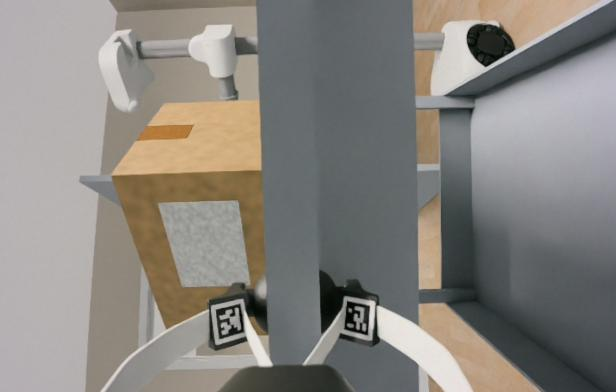

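Call:
move:
  blocking: false
  r1: {"joints":{"gripper_m":-0.03}}

Call:
wait:
  seconds: 1.5
  cameras: ["r1_wrist_camera"]

Call:
move:
  blocking: false
  r1: {"base":{"translate_m":0.2,"strafe_m":-0.04},"pace":"slow","contact_limits":{"translate_m":0.8}}

Call:
wait:
  seconds: 4
  cameras: ["r1_head_camera","r1_wrist_camera"]

Scene clock: 702.90 s.
move: r1 moving
r1.base_odometry: x=-3.631 y=+2.680 heading=-0.443
r1.turned_by_wheels: +0.000
r1.turned_by_imu: +0.000
r1.base_tilt: forward=-1.6 right=+1.3
r1.lidar_m: 0.43 0.48 2.46 2.14 2.13 2.51 2.66 2.67 2.97 2.58 2.58 0.48
r1.base_status: not commanded
r1.joint_positions: lift_m=+0.678 arm_m=+0.042 wrist_yaw_rad=+0.002 wrist_pitch_rad=+0.002 wrist_roll_rad=+1.568 gripper_m=-0.022
r1.joint_status: gripper_m moving
r1.measured_speeds: all 0
r1.motor_effort: lift_m=+24(25) arm_m=+2(4) wheel_0=+4(4) wheel_1=+3(3) wheel_2=+1(1)
r1.servo_current: wrist_yaw_rad=46(59) wrist_pitch_rad=33(52) wrist_roll_rad=46(65) gripper_m=150(176)
r1.contact_limits: arm_m 0.1
r1.hand_pose: x=+0.5015 y=-0.0868 z=+0.8552 quat_wxyz=(+0.708, +0.706, +0.001, +0.000) (m; r1's base frame)
r1.wrist_depth_mm: - - - 230 232 1499 - / - - - 233 233 1464 - / - - 512 234 235 - - / - 480 469 235 237 - - / - - 521 178 239 - - / - - 199 180 182 - - / - 158 - - 242 135 -
r2: as last shown
r2.lidar_m: 0.50 2.17 3.23 0.92 0.85 4.38 2.08 1.57 1.52 1.59 1.47 1.08
r2.motor_effort: lift_m=+20(20) arm_m=-5(6) wheel_0=-3(4) wheel_1=-6(6) wheel_2=+18(18)
r2.servo_current: wrist_yaw_rad=39(59) wrist_pitch_rad=46(46) wrist_roll_rad=59(59) gripper_m=72(78)
r2.contact_limits: strafe_m 0.9
r2.wrist_depth_mm: 159 167 221 164 - - - / 166 173 222 165 - - - / 168 173 222 166 - - - / 170 173 231 166 - - - / - 180 232 169 - - - / - 174 186 171 176 - - / - 143 213 - - - -
pictures: none

Scene clock: 703.37 s.
earlier move: r1 done
r1.base_odometry: x=-3.631 y=+2.680 heading=-0.443
r1.turned_by_wheels: +0.000
r1.turned_by_imu: +0.000
r1.base_tilt: forward=-1.6 right=+1.2
r1.lidar_m: 0.43 0.48 2.47 2.13 2.13 2.55 2.65 2.64 2.98 2.58 2.57 0.46
r1.base_status: not commanded
r1.joint_positions: lift_m=+0.678 arm_m=+0.042 wrist_yaw_rad=+0.002 wrist_pitch_rad=+0.002 wrist_roll_rad=+1.568 gripper_m=-0.029
r1.joint_status: all done
r1.measured_speeds: all 0
r1.motor_effort: lift_m=+24(25) arm_m=-2(4) wheel_0=+4(4) wheel_1=+3(3) wheel_2=+2(2)
r1.servo_current: wrist_yaw_rad=59(65) wrist_pitch_rad=39(52) wrist_roll_rad=59(65) gripper_m=78(176)
r1.contact_limits: arm_m 0.1
r1.hand_pose: x=+0.5015 y=-0.0868 z=+0.8552 quat_wxyz=(+0.708, +0.706, +0.001, +0.000) (m; r1's base frame)
r1.wrist_depth_mm: - - - 227 228 1430 - / - - 1661 228 229 - - / - - 512 230 232 - - / - 473 473 232 234 - - / - - 525 176 236 - - / - - 195 176 182 - - / - 153 - - 240 138 -
r2.base_odometry: x=-2.291 y=-2.161 heading=-1.204
r2.turned_by_wheels: +0.000
r2.turned_by_imu: +0.000
r2.base_tilt: forward=-0.6 right=+0.1
r2.lidar_m: 0.50 2.14 3.23 0.91 0.84 4.36 2.08 1.57 1.50 1.60 1.45 1.08
r2.base_status: not commanded
r2.joint_positions: lift_m=+0.890 arm_m=+0.120 wrist_yaw_rad=+0.006 wrist_pitch_rad=+0.002 wrist_roll_rad=+0.000 gripper_m=-0.024
r2.joint_status: not commanded
r2.measured_speeds: all 0
r2.motor_effort: lift_m=+20(20) arm_m=-6(6) wheel_0=-3(4) wheel_1=-6(6) wheel_2=+17(18)
r2.servo_current: wrist_yaw_rad=46(59) wrist_pitch_rad=33(46) wrist_roll_rad=52(59) gripper_m=65(78)
r2.contact_limits: strafe_m 0.9
r2.hand_pose: x=+0.5799 y=-0.0857 z=+1.0676 quat_wxyz=(+1.000, +0.000, +0.001, +0.003) (m; r2's base frame)
r2.wrist_depth_mm: 158 167 222 163 - - - / 166 173 221 165 - - - / 168 173 222 167 - - - / 170 174 231 167 - - - / - 179 231 169 - - - / - 173 186 171 176 - - / - 143 213 - - - -
wait: 0.47 of 1.5 s (r1 has come to rest)
pictures: r1_wrist_camera
Images, in order (width x height): r1_wrist_camera 616x392.

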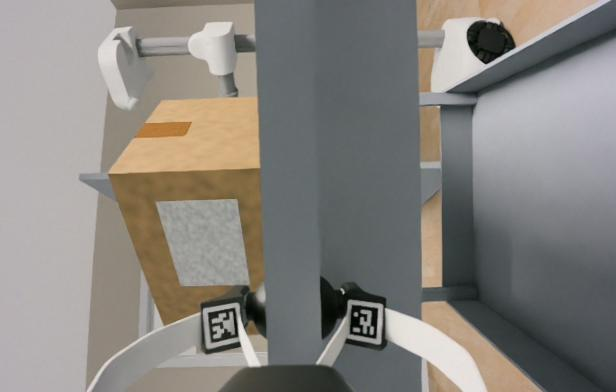

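Scene clock: 703.87 s.
move: r1 moving
r1.base_odometry: x=-3.621 y=+2.673 heading=-0.443
r1.turned_by_wheels: +0.000
r1.turned_by_imu: +0.000
r1.base_tilt: forward=-1.6 right=+1.2
r1.lidar_m: 0.43 0.47 2.47 2.15 2.16 2.56 2.65 2.68 2.96 2.58 2.58 0.46
r1.base_status: translate_m moving; strafe_m moving
r1.joint_positions: lift_m=+0.678 arm_m=+0.042 wrist_yaw_rad=+0.002 wrist_pitch_rad=+0.002 wrist_roll_rad=+1.568 gripper_m=-0.029
r1.joint_status: not commanded
r1.measured_speeds: translate_m=+0.050 strafe_m=-0.009 rotate_rad=+0.002 lift_m=+0.000 arm_m=+0.000 wrist_yaw_rad=+0.000 wrist_pitch_rad=+0.000 wrist_roll_rad=+0.000
r1.motor_effort: lift_m=+24(25) arm_m=-4(4) wheel_0=+5(9) wheel_1=+3(6) wheel_2=-6(6)
r1.servo_current: wrist_yaw_rad=59(59) wrist_pitch_rad=46(46) wrist_roll_rad=59(59) gripper_m=72(78)
r1.contact_limits: arm_m 0.1; translate_m 0.8
r1.hand_pose: x=+0.5015 y=-0.0868 z=+0.8552 quat_wxyz=(+0.708, +0.706, +0.001, +0.000) (m; r1's base frame)
r1.wrist_depth_mm: - - - 221 222 1464 1281 / - - 1661 224 224 1430 - / - 574 517 224 225 - - / - 469 462 226 228 - - / - 535 508 228 229 - - / - - 196 184 182 - - / - 157 - - 234 133 -
r2: as last shown
r2.lidar_m: 0.52 2.16 3.24 0.92 0.83 4.39 2.08 1.56 1.50 1.60 1.48 1.06
r2.motor_effort: lift_m=+20(20) arm_m=-5(6) wheel_0=-4(4) wheel_1=-6(6) wheel_2=+18(18)
r2.servo_current: wrist_yaw_rad=59(65) wrist_pitch_rad=39(46) wrist_roll_rad=46(59) gripper_m=65(78)
r2.contact_limits: strafe_m 0.9
r2.wrist_depth_mm: 158 167 220 163 - - - / 167 173 221 165 - - - / 168 173 222 166 - - - / 170 174 232 167 - - - / - 179 232 169 - - - / - 173 187 171 176 - - / - 143 214 - - - -
pictures: none

Scene clock: 706.67 s.
earlier move: r1 done
r1.base_odometry: x=-3.468 y=+2.559 heading=-0.442
r1.turned_by_wheels: +0.000
r1.turned_by_imu: +0.000
r1.base_tilt: forward=-1.6 right=+1.3
r1.lidar_m: 0.42 0.45 2.56 2.22 2.24 2.65 2.82 2.84 2.89 2.48 2.50 0.46
r1.base_status: done
r1.joint_positions: lift_m=+0.678 arm_m=+0.042 wrist_yaw_rad=+0.000 wrist_pitch_rad=+0.002 wrist_roll_rad=+1.568 gripper_m=-0.029
r1.joint_status: not commanded
r1.measured_speeds: all 0
r1.motor_effort: lift_m=+24(25) arm_m=+4(6) wheel_0=+6(11) wheel_1=+4(6) wheel_2=-2(12)
r1.servo_current: wrist_yaw_rad=46(72) wrist_pitch_rad=39(52) wrist_roll_rad=52(65) gripper_m=52(78)
r1.contact_limits: arm_m 0.1; translate_m 0.8
r1.hand_pose: x=+0.5012 y=-0.0875 z=+0.8552 quat_wxyz=(+0.708, +0.706, +0.001, -0.001) (m; r1's base frame)
r1.wrist_depth_mm: - - 1430 229 229 1308 1255 / - - - 229 229 1308 - / - - 554 229 230 - - / - 469 466 230 230 - - / - 517 500 170 230 - - / - - 214 183 230 - - / - - 183 136 230 125 -
r2.base_odometry: x=-2.291 y=-2.161 heading=-1.204
r2.turned_by_wheels: +0.000
r2.turned_by_imu: +0.000
r2.base_tilt: forward=-0.6 right=+0.1
r2.lidar_m: 0.50 2.14 3.22 0.72 0.69 4.37 2.08 1.57 1.49 1.61 1.46 1.05
r2.base_status: not commanded
r2.joint_positions: lift_m=+0.890 arm_m=+0.120 wrist_yaw_rad=+0.006 wrist_pitch_rad=+0.002 wrist_roll_rad=+0.000 gripper_m=-0.024
r2.joint_status: not commanded
r2.measured_speeds: all 0
r2.motor_effort: lift_m=+20(20) arm_m=-6(6) wheel_0=-4(4) wheel_1=-6(7) wheel_2=+18(18)
r2.servo_current: wrist_yaw_rad=46(65) wrist_pitch_rad=46(46) wrist_roll_rad=46(59) gripper_m=65(78)
r2.contact_limits: strafe_m 0.9
r2.hand_pose: x=+0.5799 y=-0.0857 z=+1.0676 quat_wxyz=(+1.000, +0.000, +0.001, +0.003) (m; r2's base frame)
r2.wrist_depth_mm: 158 167 220 164 - - - / 166 173 221 165 - - - / 168 173 223 166 - - - / 170 174 232 167 - - - / - 180 232 169 - - - / - 174 186 170 175 - - / - 143 214 - - - -
wait: 2.80 of 4 s (r1 has come to rest)
pictures: r1_head_camera, r1_wrist_camera
Images, in order (width x height): r1_head_camera 420x560, r1_wrist_camera 616x392.

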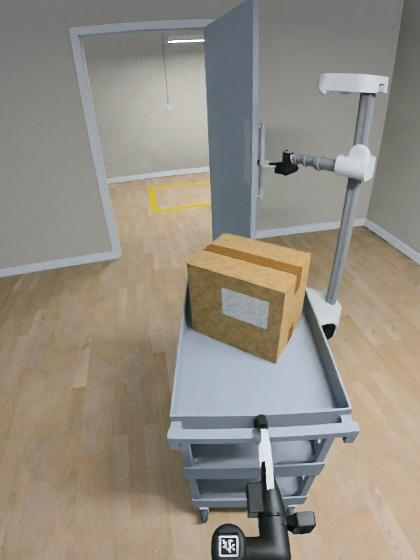

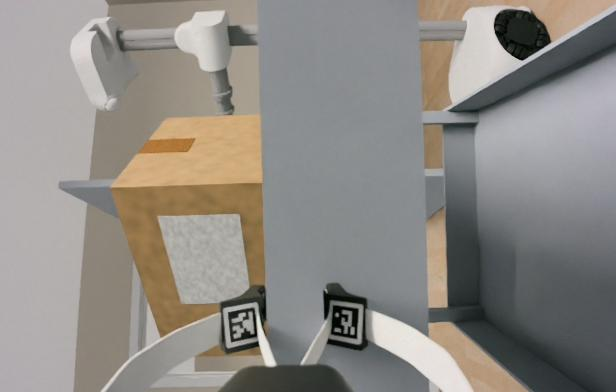

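Call:
zoom_image:
  camera: "r1_wrist_camera"
  region: [180, 150, 460, 392]

Call:
zoom_image:
  camera: "r1_head_camera"
  region: [150, 380, 380, 560]

Scaled by 1.800.

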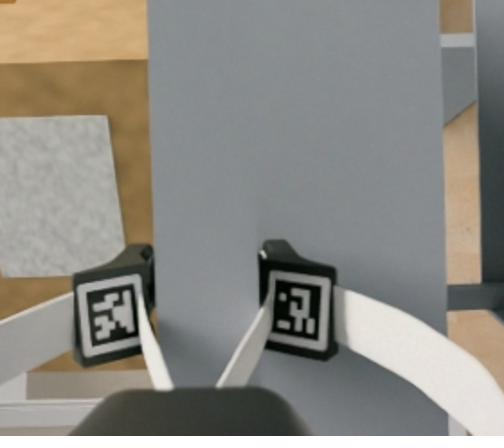

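Scaled by 2.191 from the camera's 420x560 image, which has a finer 600x800 frame.

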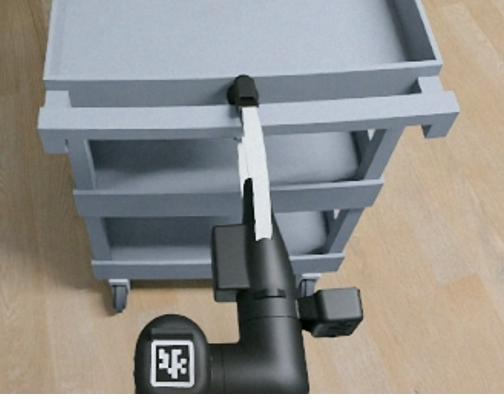

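Call:
move:
  blocking: false
  r1: {"base":{"rotate_rad":0.12},"pace":"slow","contact_limits":{"rotate_rad":0.8}}

Call:
wait:
  seconds: 3
  cameras: ["r1_head_camera","r1_wrist_camera"]

Scene clock: 719.63 s.
move: r1 moving
r1.base_odometry: x=-3.468 y=+2.558 heading=-0.342
r1.turned_by_wheels: +0.100
r1.turned_by_imu: +0.100
r1.base_tilt: forward=-1.6 right=+1.3
r1.lidar_m: 0.43 2.96 2.45 2.23 2.24 2.80 2.84 2.85 2.75 2.47 2.50 0.46
r1.base_status: rotate_rad moving
r1.joint_positions: lift_m=+0.678 arm_m=+0.042 wrist_yaw_rad=-0.007 wrist_pitch_rad=+0.002 wrist_roll_rad=+1.568 gripper_m=-0.029
r1.joint_status: not commanded
r1.measured_speeds: translate_m=+0.001 strafe_m=+0.002 rotate_rad=+0.218 lift_m=+0.000 arm_m=+0.000 wrist_yaw_rad=+0.000 wrist_pitch_rad=+0.000 wrist_roll_rad=+0.000
r1.motor_effort: lift_m=+24(24) arm_m=+4(4) wheel_0=-11(12) wheel_1=-4(9) wheel_2=-9(9)
r1.servo_current: wrist_yaw_rad=65(65) wrist_pitch_rad=33(52) wrist_roll_rad=39(65) gripper_m=59(59)
r1.contact_limits: arm_m 0.1; rotate_rad 0.8
r1.hand_pose: x=+0.5006 y=-0.0896 z=+0.8552 quat_wxyz=(+0.708, +0.706, -0.002, -0.003) (m; r1's base frame)
r1.wrist_depth_mm: - 1397 1397 219 220 1336 - / - - 1464 163 223 1308 - / - 544 492 165 224 - - / - 469 462 167 226 - - / - - 521 168 229 - - / - - 189 183 230 - - / - - - - 233 125 -
r2: as last shown
r2.lidar_m: 0.50 2.17 3.21 0.70 0.68 4.38 2.09 1.56 1.51 1.61 1.47 1.13
r2.motor_effort: lift_m=+20(20) arm_m=-6(6) wheel_0=-4(4) wheel_1=-6(6) wheel_2=+18(18)
r2.servo_current: wrist_yaw_rad=52(65) wrist_pitch_rad=46(46) wrist_roll_rad=52(59) gripper_m=72(78)
r2.contact_limits: strafe_m 0.9
r2.wrist_depth_mm: 158 167 220 164 - - - / 166 173 223 165 - - - / 168 173 223 167 - - - / 170 174 232 167 - - - / - 180 231 169 - - - / - 174 186 170 176 - - / - 143 214 - - - -
pictures: none

Scene clock: 720.13 s.
earlier move: r1 done
r1.base_odometry: x=-3.467 y=+2.559 heading=-0.323
r1.turned_by_wheels: +0.019
r1.turned_by_imu: +0.020
r1.base_tilt: forward=-1.6 right=+1.3
r1.lidar_m: 0.45 0.49 2.41 2.23 2.25 2.86 2.84 2.88 2.71 2.49 2.54 0.43
r1.base_status: done
r1.joint_positions: lift_m=+0.678 arm_m=+0.042 wrist_yaw_rad=-0.003 wrist_pitch_rad=+0.002 wrist_roll_rad=+1.568 gripper_m=-0.029
r1.joint_status: not commanded
r1.measured_speeds: all 0
r1.motor_effort: lift_m=+24(24) arm_m=-2(4) wheel_0=-3(12) wheel_1=-4(9) wheel_2=+0(9)
r1.servo_current: wrist_yaw_rad=39(72) wrist_pitch_rad=39(52) wrist_roll_rad=46(65) gripper_m=59(59)
r1.contact_limits: arm_m 0.1; rotate_rad 0.8
r1.hand_pose: x=+0.5011 y=-0.0882 z=+0.8552 quat_wxyz=(+0.708, +0.706, +0.000, -0.002) (m; r1's base frame)
r1.wrist_depth_mm: - - - - 206 1281 - / - - 559 154 211 - - / - 462 449 158 216 - - / - 488 480 161 221 - - / - - 544 165 227 - - / - - 208 182 230 1808 - / - - - 137 237 1464 -
r2.base_odometry: x=-2.291 y=-2.161 heading=-1.204
r2.turned_by_wheels: +0.000
r2.turned_by_imu: +0.000
r2.base_tilt: forward=-0.6 right=+0.1
r2.lidar_m: 0.50 2.18 3.22 0.69 0.68 4.38 2.11 1.55 1.51 1.62 1.47 1.05
r2.base_status: not commanded
r2.joint_positions: lift_m=+0.890 arm_m=+0.120 wrist_yaw_rad=+0.006 wrist_pitch_rad=+0.002 wrist_roll_rad=+0.000 gripper_m=-0.024
r2.joint_status: not commanded
r2.measured_speeds: all 0
r2.motor_effort: lift_m=+20(20) arm_m=-6(6) wheel_0=-3(4) wheel_1=-6(6) wheel_2=+18(18)
r2.servo_current: wrist_yaw_rad=59(65) wrist_pitch_rad=39(46) wrist_roll_rad=52(59) gripper_m=65(78)
r2.contact_limits: strafe_m 0.9
r2.hand_pose: x=+0.5799 y=-0.0857 z=+1.0676 quat_wxyz=(+1.000, +0.000, +0.001, +0.003) (m; r2's base frame)
r2.wrist_depth_mm: 159 167 220 164 - - - / 166 173 221 166 - - - / 168 173 222 166 - - - / 169 174 230 166 - - - / - 180 231 169 - - - / - 174 186 170 176 - - / - 143 215 - - - -
wait: 0.50 of 3 s (r1 has come to rest)
pictures: r1_head_camera, r1_wrist_camera
Images, in order (width x height): r1_head_camera 420x560, r1_wrist_camera 616x392.

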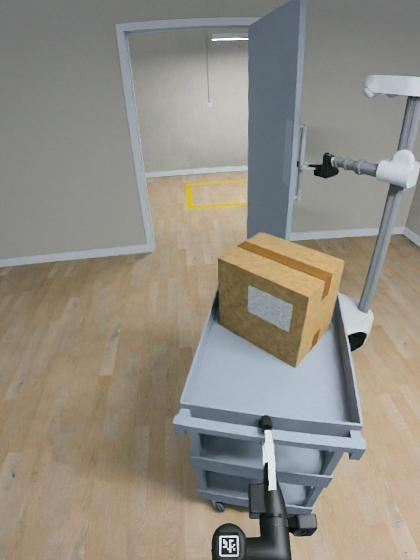

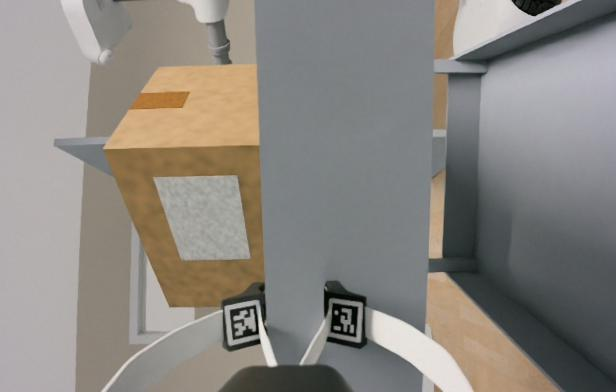

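Call:
move:
  blocking: false
  r1: {"base":{"translate_m":-0.4,"strafe_m":-0.1},"pace":"slow","contact_limits":{"translate_m":0.8}}

Call:
wait:
  seconds: 5
  cameras: ["r1_head_camera","r1_wrist_camera"]

Scene clock: 730.17 s.
move: r1 moving
r1.base_odometry: x=-3.480 y=+2.559 heading=-0.323
r1.turned_by_wheels: +0.000
r1.turned_by_imu: -0.001
r1.base_tilt: forward=-1.6 right=+1.3
r1.lidar_m: 0.45 0.45 2.40 2.23 2.27 2.87 2.82 2.87 2.73 2.47 2.50 0.45
r1.base_status: translate_m moving; strafe_m moving
r1.joint_positions: lift_m=+0.678 arm_m=+0.042 wrist_yaw_rad=-0.003 wrist_pitch_rad=+0.002 wrist_roll_rad=+1.568 gripper_m=-0.029
r1.joint_status: not commanded
r1.measured_speeds: translate_m=-0.048 strafe_m=-0.012 rotate_rad=+0.000 lift_m=+0.000 arm_m=+0.000 wrist_yaw_rad=+0.000 wrist_pitch_rad=+0.000 wrist_roll_rad=+0.000
r1.motor_effort: lift_m=+24(24) arm_m=-4(4) wheel_0=-5(8) wheel_1=-7(9) wheel_2=+9(9)
r1.servo_current: wrist_yaw_rad=46(65) wrist_pitch_rad=39(52) wrist_roll_rad=46(59) gripper_m=52(59)
r1.contact_limits: arm_m 0.1; translate_m 0.8
r1.hand_pose: x=+0.5011 y=-0.0882 z=+0.8552 quat_wxyz=(+0.708, +0.706, +0.000, -0.002) (m; r1's base frame)
r1.wrist_depth_mm: - - - 151 207 1308 - / - - 554 154 212 - - / - 462 445 215 216 - - / - 488 477 161 222 - - / - - 549 165 227 - - / - - 206 182 230 1756 - / - - - 138 236 535 -
r2: as last shown
r2.lidar_m: 0.51 2.15 3.22 0.71 0.67 4.37 2.09 1.55 1.49 1.62 1.48 1.03
r2.motor_effort: lift_m=+20(20) arm_m=-6(6) wheel_0=-4(4) wheel_1=-6(6) wheel_2=+18(18)
r2.servo_current: wrist_yaw_rad=33(65) wrist_pitch_rad=39(46) wrist_roll_rad=46(59) gripper_m=72(72)
r2.contact_limits: strafe_m 0.9
r2.wrist_depth_mm: 159 167 221 164 - - - / 166 173 222 166 - - - / 168 173 222 166 - - - / 170 174 232 167 - - - / - 179 232 169 - - - / - 173 186 171 176 - - / - 143 214 - - - -
pictures: none

Scene clock: 735.03 s.
earlier move: r1 done
r1.base_odometry: x=-3.878 y=+2.591 heading=-0.323
r1.turned_by_wheels: +0.000
r1.turned_by_imu: +0.001
r1.base_tilt: forward=-1.6 right=+1.3
r1.lidar_m: 0.39 0.39 2.45 2.25 2.30 2.63 2.43 2.49 2.67 2.43 2.48 0.50
r1.base_status: done
r1.joint_positions: lift_m=+0.678 arm_m=+0.042 wrist_yaw_rad=+0.003 wrist_pitch_rad=+0.002 wrist_roll_rad=+1.568 gripper_m=-0.029
r1.joint_status: not commanded
r1.measured_speeds: all 0
r1.motor_effort: lift_m=+24(24) arm_m=-4(4) wheel_0=-2(9) wheel_1=-3(9) wheel_2=+4(11)
r1.servo_current: wrist_yaw_rad=46(65) wrist_pitch_rad=39(52) wrist_roll_rad=59(72) gripper_m=52(65)
r1.contact_limits: arm_m 0.1; translate_m 0.8
r1.hand_pose: x=+0.5016 y=-0.0866 z=+0.8552 quat_wxyz=(+0.708, +0.706, +0.002, +0.000) (m; r1's base frame)
r1.wrist_depth_mm: - - 1756 203 272 291 1182 / - - - 258 259 1576 1229 / - - - 249 251 1921 - / - - 559 242 243 - - / - 469 466 178 237 - - / - 508 484 183 231 - - / - - 525 157 177 - -
r2.base_odometry: x=-2.291 y=-2.161 heading=-1.204
r2.turned_by_wheels: +0.000
r2.turned_by_imu: +0.001
r2.base_tilt: forward=-0.6 right=+0.1
r2.lidar_m: 0.50 2.17 3.22 1.14 1.02 4.39 2.06 1.56 1.50 1.62 1.46 1.06
r2.base_status: not commanded
r2.joint_positions: lift_m=+0.890 arm_m=+0.120 wrist_yaw_rad=+0.006 wrist_pitch_rad=+0.002 wrist_roll_rad=+0.000 gripper_m=-0.024
r2.joint_status: not commanded
r2.measured_speeds: all 0
r2.motor_effort: lift_m=+20(20) arm_m=-6(6) wheel_0=-4(4) wheel_1=-6(6) wheel_2=+18(18)
r2.servo_current: wrist_yaw_rad=46(72) wrist_pitch_rad=39(46) wrist_roll_rad=46(59) gripper_m=78(78)
r2.contact_limits: strafe_m 0.9
r2.hand_pose: x=+0.5799 y=-0.0857 z=+1.0676 quat_wxyz=(+1.000, +0.000, +0.001, +0.003) (m; r2's base frame)
r2.wrist_depth_mm: 158 167 220 164 - - - / 166 173 222 166 - - - / 168 173 221 166 - - - / 170 174 232 167 - - - / - 180 233 169 - - - / - 173 187 170 176 - - / - 143 214 - - - -
wait: 4.87 of 5 s (r1 has come to rest)
pictures: r1_head_camera, r1_wrist_camera
Images, in order (width x height): r1_head_camera 420x560, r1_wrist_camera 616x392.

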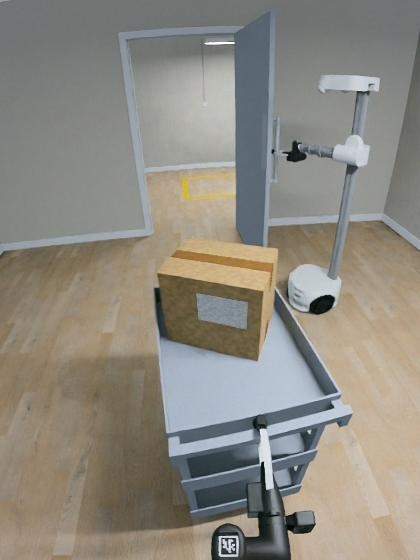

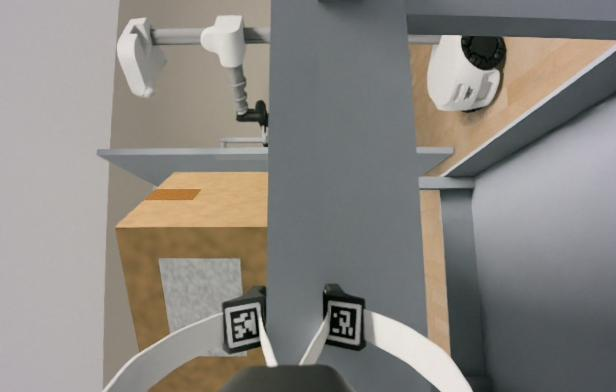

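Call:
move:
  blocking: false
  r1: {"base":{"rotate_rad":0.08},"pace":"slow","contact_limits":{"rotate_rad":0.8}}

Call:
wait:
  seconds: 3
  cameras: ["r1_head_camera","r1_wrist_camera"]

Scene clock: 749.00 s.
move: r1 moving
r1.base_odometry: x=-3.878 y=+2.590 heading=-0.246
r1.turned_by_wheels: +0.076
r1.turned_by_imu: +0.076
r1.base_tilt: forward=-1.6 right=+1.3
r1.lidar_m: 0.42 0.44 2.40 2.26 2.33 2.55 2.41 2.50 2.60 2.45 2.52 0.49
r1.base_status: rotate_rad moving
r1.joint_positions: lift_m=+0.678 arm_m=+0.042 wrist_yaw_rad=-0.005 wrist_pitch_rad=+0.002 wrist_roll_rad=+1.568 gripper_m=-0.029
r1.joint_status: not commanded
r1.measured_speeds: translate_m=+0.000 strafe_m=+0.001 rotate_rad=+0.084 lift_m=+0.000 arm_m=+0.000 wrist_yaw_rad=+0.000 wrist_pitch_rad=+0.000 wrist_roll_rad=+0.000
r1.motor_effort: lift_m=+24(24) arm_m=-4(4) wheel_0=-10(10) wheel_1=-3(7) wheel_2=-7(7)
r1.servo_current: wrist_yaw_rad=52(52) wrist_pitch_rad=46(46) wrist_roll_rad=59(59) gripper_m=52(59)
r1.contact_limits: arm_m 0.1; rotate_rad 0.8
r1.hand_pose: x=+0.5009 y=-0.0888 z=+0.8552 quat_wxyz=(+0.708, +0.706, -0.001, -0.002) (m; r1's base frame)
r1.wrist_depth_mm: - - - 257 263 1576 1160 / - - - 253 254 1576 1255 / - - - 245 248 1983 - / - - 525 240 240 - - / - 477 473 177 236 - - / - - 202 181 229 - - / - - 525 143 222 - -
r2: as last shown
r2.turned_by_imu: +0.000
r2.lidar_m: 0.50 2.14 3.23 1.12 1.03 4.38 2.09 1.56 1.50 1.62 1.47 1.05
r2.servo_current: wrist_yaw_rad=65(65) wrist_pitch_rad=46(46) wrist_roll_rad=39(52) gripper_m=65(72)
r2.contact_limits: strafe_m 0.9
r2.wrist_depth_mm: 158 167 221 164 - - - / 166 172 221 165 - - - / 168 173 222 167 - - - / 170 174 232 166 - - - / - 180 232 169 - - - / - 173 186 170 177 - - / - 143 214 - - - -
pictures: none

Scene clock: 749.37 s.
earlier move: r1 done
r1.base_odometry: x=-3.878 y=+2.591 heading=-0.244
r1.turned_by_wheels: +0.003
r1.turned_by_imu: +0.003
r1.base_tilt: forward=-1.6 right=+1.3
r1.lidar_m: 0.39 0.46 2.42 2.26 2.32 2.56 2.41 2.51 2.59 2.45 2.52 0.47
r1.base_status: done
r1.joint_positions: lift_m=+0.678 arm_m=+0.042 wrist_yaw_rad=-0.005 wrist_pitch_rad=+0.002 wrist_roll_rad=+1.568 gripper_m=-0.029
r1.joint_status: not commanded
r1.measured_speeds: all 0
r1.motor_effort: lift_m=+24(24) arm_m=-4(4) wheel_0=-5(10) wheel_1=-3(7) wheel_2=-4(7)
r1.servo_current: wrist_yaw_rad=72(72) wrist_pitch_rad=39(46) wrist_roll_rad=59(59) gripper_m=59(59)
r1.contact_limits: arm_m 0.1; rotate_rad 0.8
r1.hand_pose: x=+0.5009 y=-0.0887 z=+0.8552 quat_wxyz=(+0.708, +0.706, -0.001, -0.002) (m; r1's base frame)
r1.wrist_depth_mm: - - 1661 255 256 1576 1182 / - - - 250 251 1576 1229 / - - - 245 246 1921 - / - 585 504 239 241 - - / - 492 480 176 236 - - / - - 206 181 231 - - / - 559 535 142 177 - -
r2.base_odometry: x=-2.291 y=-2.161 heading=-1.204
r2.turned_by_wheels: +0.000
r2.turned_by_imu: +0.000
r2.base_tilt: forward=-0.6 right=+0.1
r2.lidar_m: 0.50 2.16 3.23 1.12 1.04 4.36 2.07 1.58 1.49 1.59 1.45 1.06
r2.base_status: not commanded
r2.joint_positions: lift_m=+0.890 arm_m=+0.120 wrist_yaw_rad=+0.006 wrist_pitch_rad=+0.002 wrist_roll_rad=+0.000 gripper_m=-0.024
r2.joint_status: not commanded
r2.measured_speeds: all 0
r2.motor_effort: lift_m=+20(20) arm_m=-6(6) wheel_0=-4(4) wheel_1=-6(6) wheel_2=+18(18)
r2.servo_current: wrist_yaw_rad=46(65) wrist_pitch_rad=39(46) wrist_roll_rad=39(52) gripper_m=65(72)
r2.contact_limits: strafe_m 0.9
r2.hand_pose: x=+0.5799 y=-0.0857 z=+1.0676 quat_wxyz=(+1.000, +0.000, +0.001, +0.003) (m; r2's base frame)
r2.wrist_depth_mm: 159 167 221 164 - - - / 166 173 222 165 - - - / 168 173 223 166 - - - / 170 174 231 166 - - - / - 179 233 170 - - - / - 174 186 170 176 - - / - 143 214 - - - -
wait: 0.37 of 3 s (r1 has come to rest)
pictures: r1_head_camera, r1_wrist_camera
Images, in order (width x height): r1_head_camera 420x560, r1_wrist_camera 616x392.

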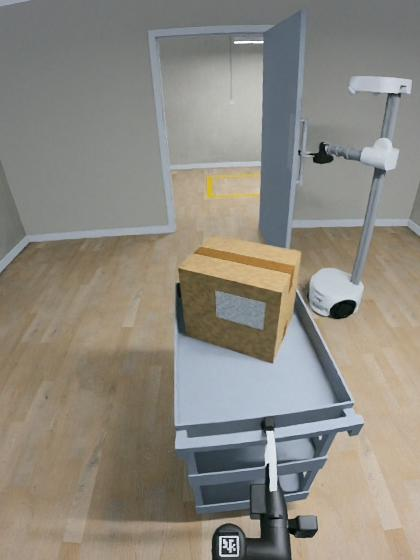

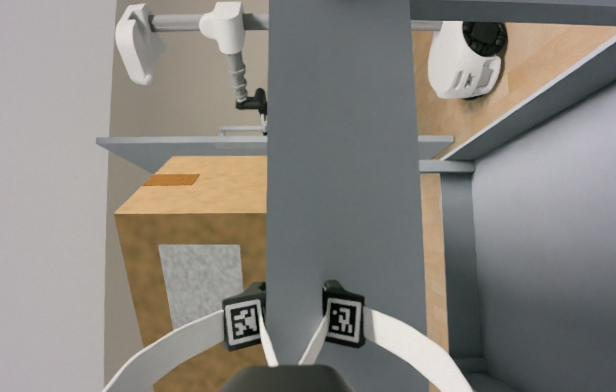

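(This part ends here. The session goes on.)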